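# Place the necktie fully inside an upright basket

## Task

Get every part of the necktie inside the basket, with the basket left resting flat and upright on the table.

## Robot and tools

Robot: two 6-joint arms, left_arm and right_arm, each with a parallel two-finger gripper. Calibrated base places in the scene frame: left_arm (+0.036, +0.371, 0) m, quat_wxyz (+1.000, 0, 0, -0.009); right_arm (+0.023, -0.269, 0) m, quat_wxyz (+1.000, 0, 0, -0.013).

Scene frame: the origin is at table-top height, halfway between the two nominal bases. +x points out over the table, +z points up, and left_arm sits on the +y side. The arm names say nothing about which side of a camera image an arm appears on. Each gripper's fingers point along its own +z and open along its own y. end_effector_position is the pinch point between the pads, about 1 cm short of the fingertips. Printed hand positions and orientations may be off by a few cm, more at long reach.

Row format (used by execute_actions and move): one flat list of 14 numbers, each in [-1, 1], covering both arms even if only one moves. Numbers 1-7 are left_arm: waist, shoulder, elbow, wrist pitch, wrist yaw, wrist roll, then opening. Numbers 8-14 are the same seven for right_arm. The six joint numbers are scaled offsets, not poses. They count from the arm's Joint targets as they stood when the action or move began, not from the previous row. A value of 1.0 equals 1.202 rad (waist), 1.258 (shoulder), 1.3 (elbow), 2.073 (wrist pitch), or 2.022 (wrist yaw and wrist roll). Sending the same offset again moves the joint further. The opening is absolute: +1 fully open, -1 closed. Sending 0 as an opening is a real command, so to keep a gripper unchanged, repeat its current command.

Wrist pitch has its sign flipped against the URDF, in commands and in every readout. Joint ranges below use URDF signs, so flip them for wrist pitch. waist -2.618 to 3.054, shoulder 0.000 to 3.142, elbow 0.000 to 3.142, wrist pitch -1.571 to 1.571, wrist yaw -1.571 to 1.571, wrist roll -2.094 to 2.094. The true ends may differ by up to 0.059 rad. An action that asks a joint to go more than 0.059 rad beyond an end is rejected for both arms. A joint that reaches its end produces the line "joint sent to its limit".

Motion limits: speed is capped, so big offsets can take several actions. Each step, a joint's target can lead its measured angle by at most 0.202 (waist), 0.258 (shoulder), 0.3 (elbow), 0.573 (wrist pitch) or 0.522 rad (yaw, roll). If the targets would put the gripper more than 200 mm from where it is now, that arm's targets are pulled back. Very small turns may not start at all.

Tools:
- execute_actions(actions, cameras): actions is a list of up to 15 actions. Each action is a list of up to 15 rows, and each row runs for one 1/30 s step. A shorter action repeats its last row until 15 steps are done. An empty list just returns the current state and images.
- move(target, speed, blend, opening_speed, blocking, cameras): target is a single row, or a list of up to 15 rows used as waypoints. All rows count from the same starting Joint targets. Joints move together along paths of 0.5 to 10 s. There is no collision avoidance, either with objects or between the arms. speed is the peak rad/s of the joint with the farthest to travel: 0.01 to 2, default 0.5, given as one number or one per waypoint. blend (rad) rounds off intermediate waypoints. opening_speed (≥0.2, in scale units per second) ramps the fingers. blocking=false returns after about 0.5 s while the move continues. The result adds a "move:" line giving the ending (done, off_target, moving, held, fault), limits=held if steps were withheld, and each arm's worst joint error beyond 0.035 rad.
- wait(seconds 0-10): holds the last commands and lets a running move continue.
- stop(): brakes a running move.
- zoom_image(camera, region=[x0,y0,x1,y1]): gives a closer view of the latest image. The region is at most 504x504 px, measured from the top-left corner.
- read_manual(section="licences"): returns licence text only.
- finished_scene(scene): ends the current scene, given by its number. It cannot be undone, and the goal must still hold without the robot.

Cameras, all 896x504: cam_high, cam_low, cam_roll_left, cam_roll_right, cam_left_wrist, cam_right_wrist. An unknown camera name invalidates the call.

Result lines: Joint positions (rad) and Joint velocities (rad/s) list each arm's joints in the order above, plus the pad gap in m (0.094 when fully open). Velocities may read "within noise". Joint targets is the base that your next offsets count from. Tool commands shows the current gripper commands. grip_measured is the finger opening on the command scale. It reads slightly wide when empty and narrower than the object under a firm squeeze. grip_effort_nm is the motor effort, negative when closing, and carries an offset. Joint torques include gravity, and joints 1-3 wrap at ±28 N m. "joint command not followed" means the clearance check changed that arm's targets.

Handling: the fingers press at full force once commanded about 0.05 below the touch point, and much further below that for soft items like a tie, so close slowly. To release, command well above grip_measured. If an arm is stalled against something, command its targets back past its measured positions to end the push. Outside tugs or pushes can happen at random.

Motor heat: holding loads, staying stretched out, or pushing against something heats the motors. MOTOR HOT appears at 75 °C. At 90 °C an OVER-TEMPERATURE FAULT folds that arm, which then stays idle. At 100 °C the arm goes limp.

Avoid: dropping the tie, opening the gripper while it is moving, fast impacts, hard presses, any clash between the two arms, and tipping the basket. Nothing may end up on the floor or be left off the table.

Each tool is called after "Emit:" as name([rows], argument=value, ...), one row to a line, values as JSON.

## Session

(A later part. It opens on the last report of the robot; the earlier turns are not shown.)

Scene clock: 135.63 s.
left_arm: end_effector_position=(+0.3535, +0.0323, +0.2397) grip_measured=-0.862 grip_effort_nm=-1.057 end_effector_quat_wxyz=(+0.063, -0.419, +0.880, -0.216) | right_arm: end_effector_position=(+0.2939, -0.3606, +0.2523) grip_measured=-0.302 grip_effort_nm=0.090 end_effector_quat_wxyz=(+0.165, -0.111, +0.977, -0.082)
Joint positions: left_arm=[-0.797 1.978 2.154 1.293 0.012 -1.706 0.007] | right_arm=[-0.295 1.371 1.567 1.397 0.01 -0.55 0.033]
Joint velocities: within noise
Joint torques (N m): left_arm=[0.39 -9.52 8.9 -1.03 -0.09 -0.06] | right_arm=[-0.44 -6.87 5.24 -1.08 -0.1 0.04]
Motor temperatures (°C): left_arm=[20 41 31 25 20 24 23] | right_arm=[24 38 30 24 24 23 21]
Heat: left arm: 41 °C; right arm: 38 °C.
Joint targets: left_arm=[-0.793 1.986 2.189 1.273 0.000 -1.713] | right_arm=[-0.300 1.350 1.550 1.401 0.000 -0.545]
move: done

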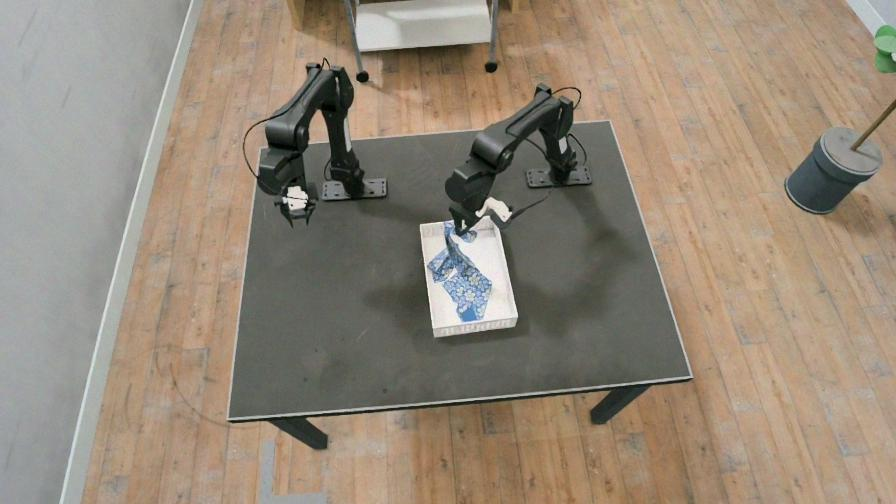

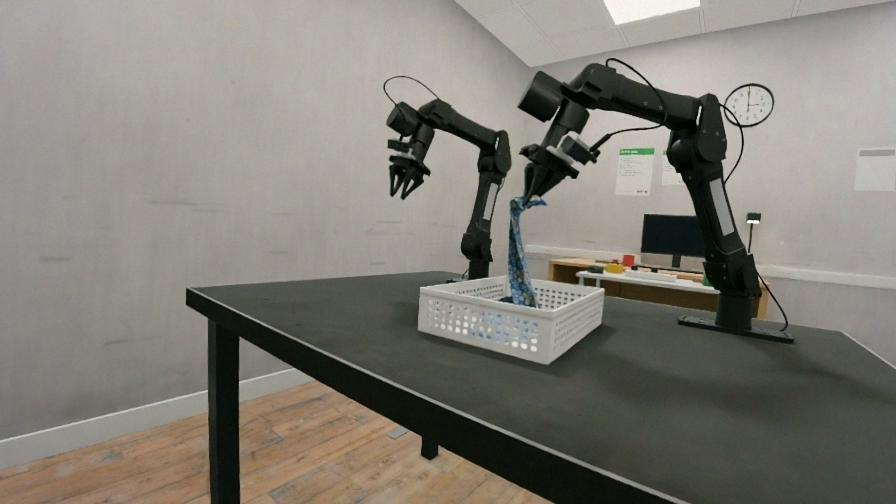

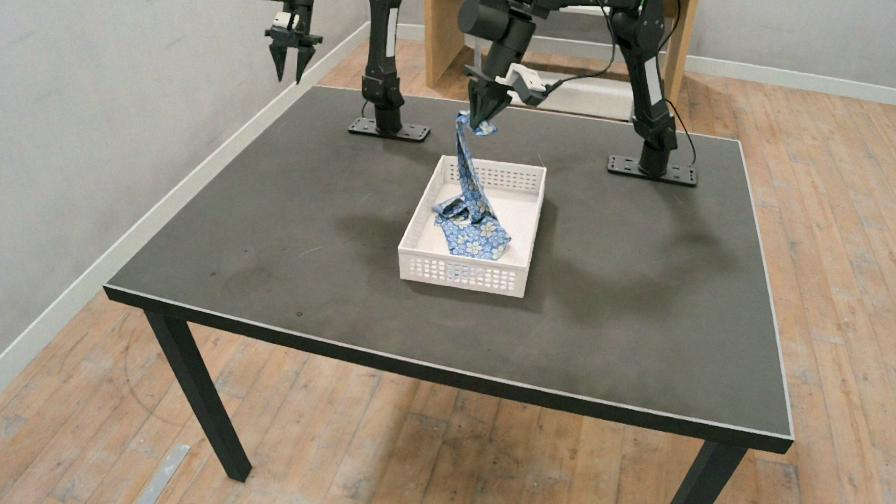

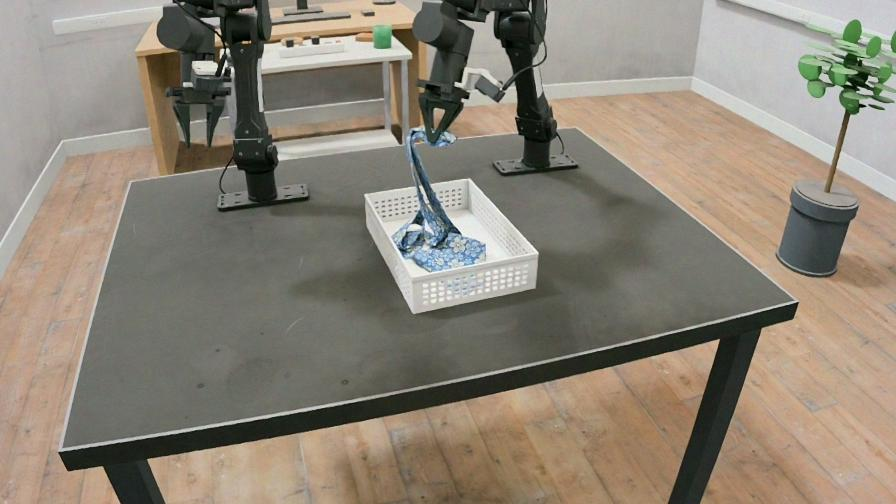

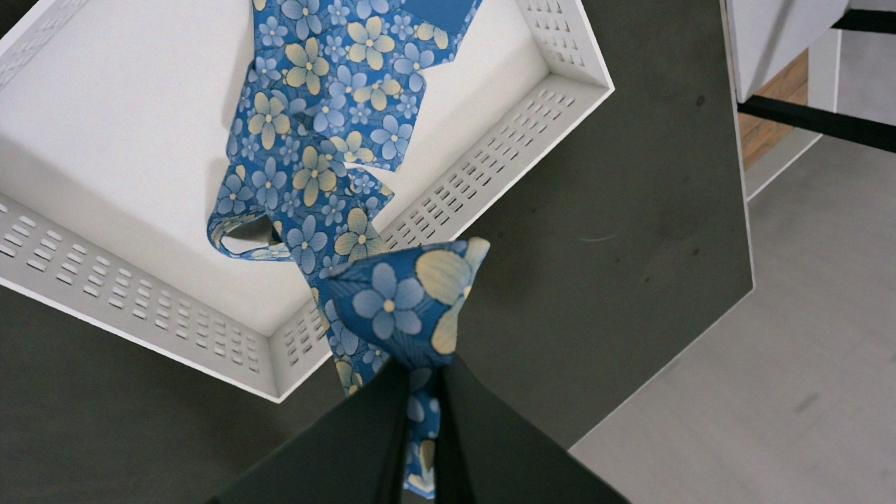

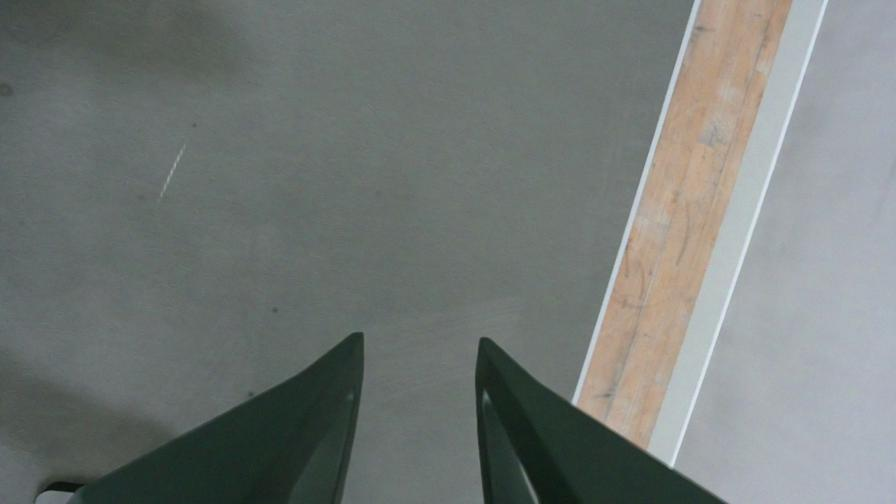

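Emit:
move([
  [0.0657, 0.0707, -0.4223, -0.1413, 0, 0, -0.9, 0, 0, 0, 0, 0, 0, -0.3],
  [0.0657, 0.0707, -0.4223, -0.1413, 0, 0, -0.3, 0, 0, 0, 0, 0, 0, -0.3],
  [0.0657, 0.0588, -0.0377, 0.0709, 0, 0, -0.3, 0, 0, 0, 0, 0, 0, -0.3],
  [0.4101, -0.3068, -0.2223, 0.013, 0, 0, -0.3, 0, 0, 0, 0, 0, 0, -0.3],
], speed=0.45, blend=[0, 0, 0.1, 0], opening_speed=1.2)

Scene clock: 144.50 s.
left_arm: end_effector_position=(+0.3947, +0.2526, +0.2972) grip_measured=-0.303 grip_effort_nm=0.120 end_effector_quat_wxyz=(+0.138, -0.617, +0.740, -0.229) | right_arm: end_effector_position=(+0.2939, -0.3606, +0.2523) grip_measured=-0.302 grip_effort_nm=0.095 end_effector_quat_wxyz=(+0.165, -0.111, +0.977, -0.082)
Joint positions: left_arm=[-0.298 1.618 1.909 1.322 0.01 -1.707 0.033] | right_arm=[-0.295 1.371 1.567 1.397 0.01 -0.55 0.033]
Joint velocities: within noise
Joint torques (N m): left_arm=[-0.13 -8.17 5.05 -1.16 -0.07 -0.08] | right_arm=[-0.5 -6.76 5.38 -1.07 -0.1 0.03]
Motor temperatures (°C): left_arm=[20 41 32 25 20 24 23] | right_arm=[24 36 29 24 24 23 21]
Heat: left arm: 41 °C; right arm: 36 °C.
Joint targets: left_arm=[-0.300 1.600 1.900 1.300 0.000 -1.713] | right_arm=[-0.300 1.350 1.550 1.401 0.000 -0.545]
move: done

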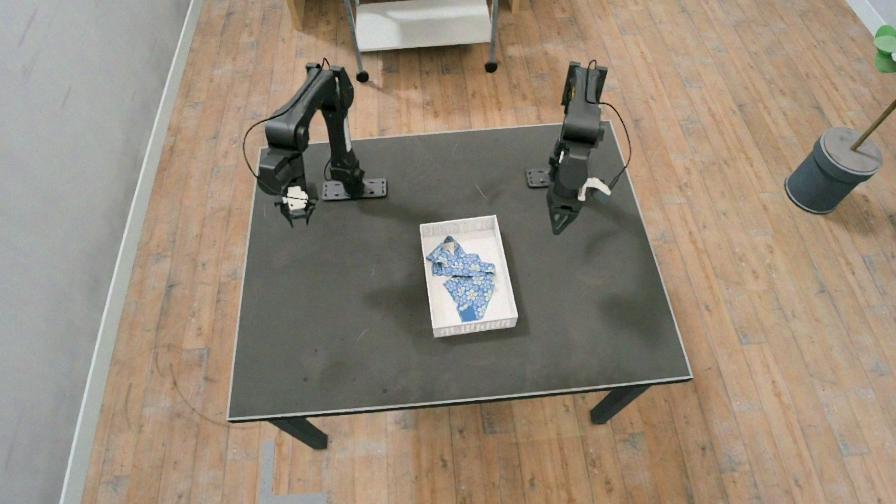

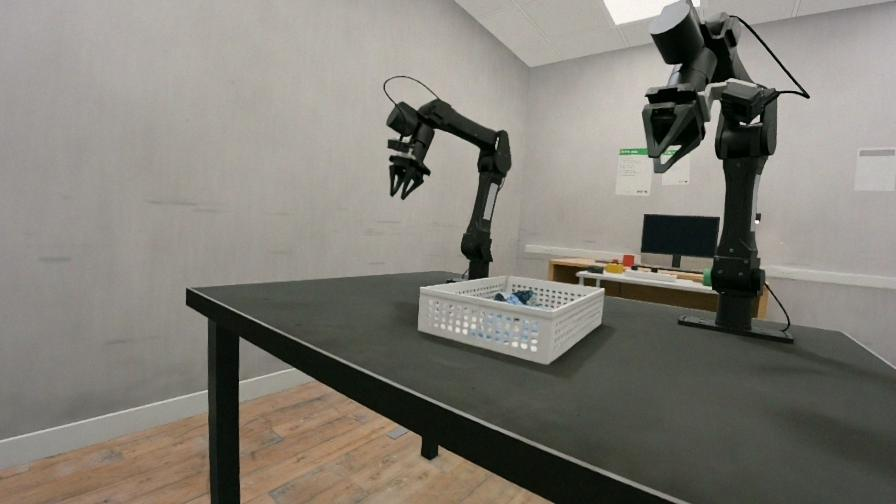

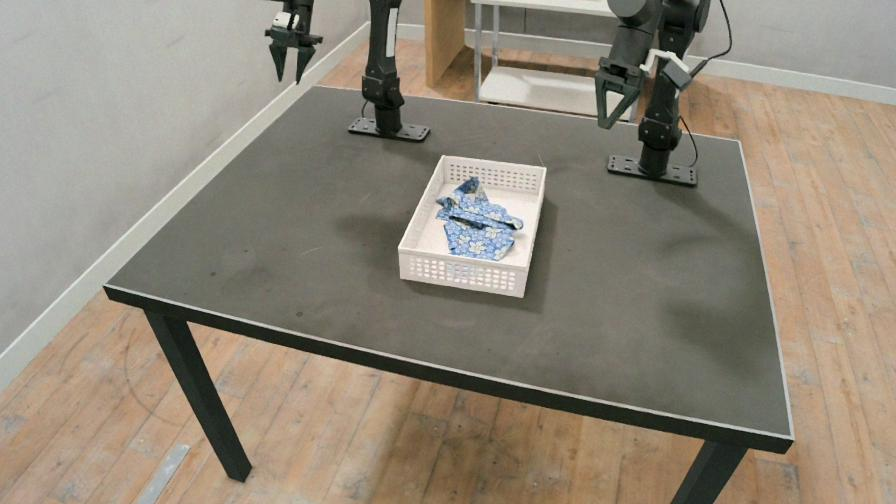

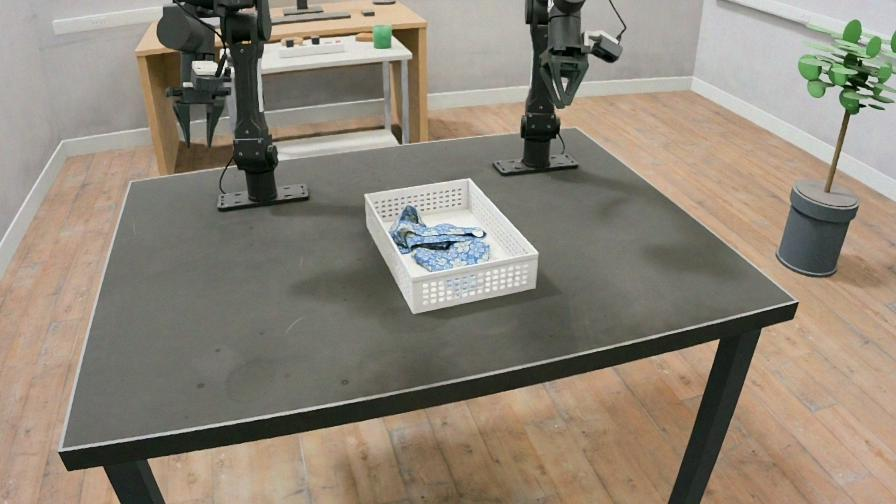

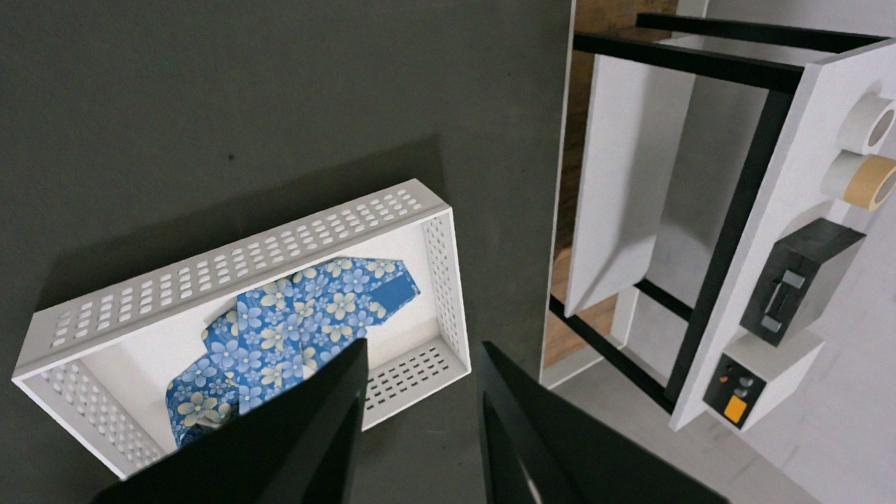

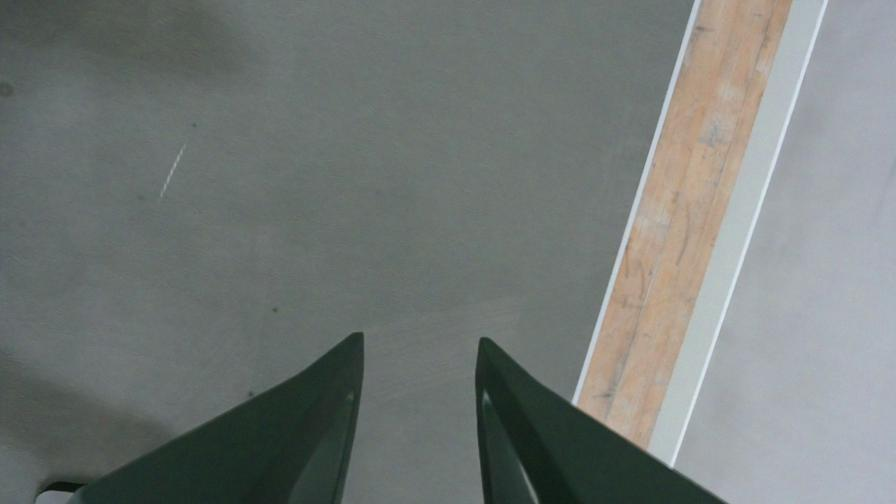

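All of the tie is in the basket and the basket is flat.

Emit:
finished_scene(scene=2)

The scene is finished: the task was done.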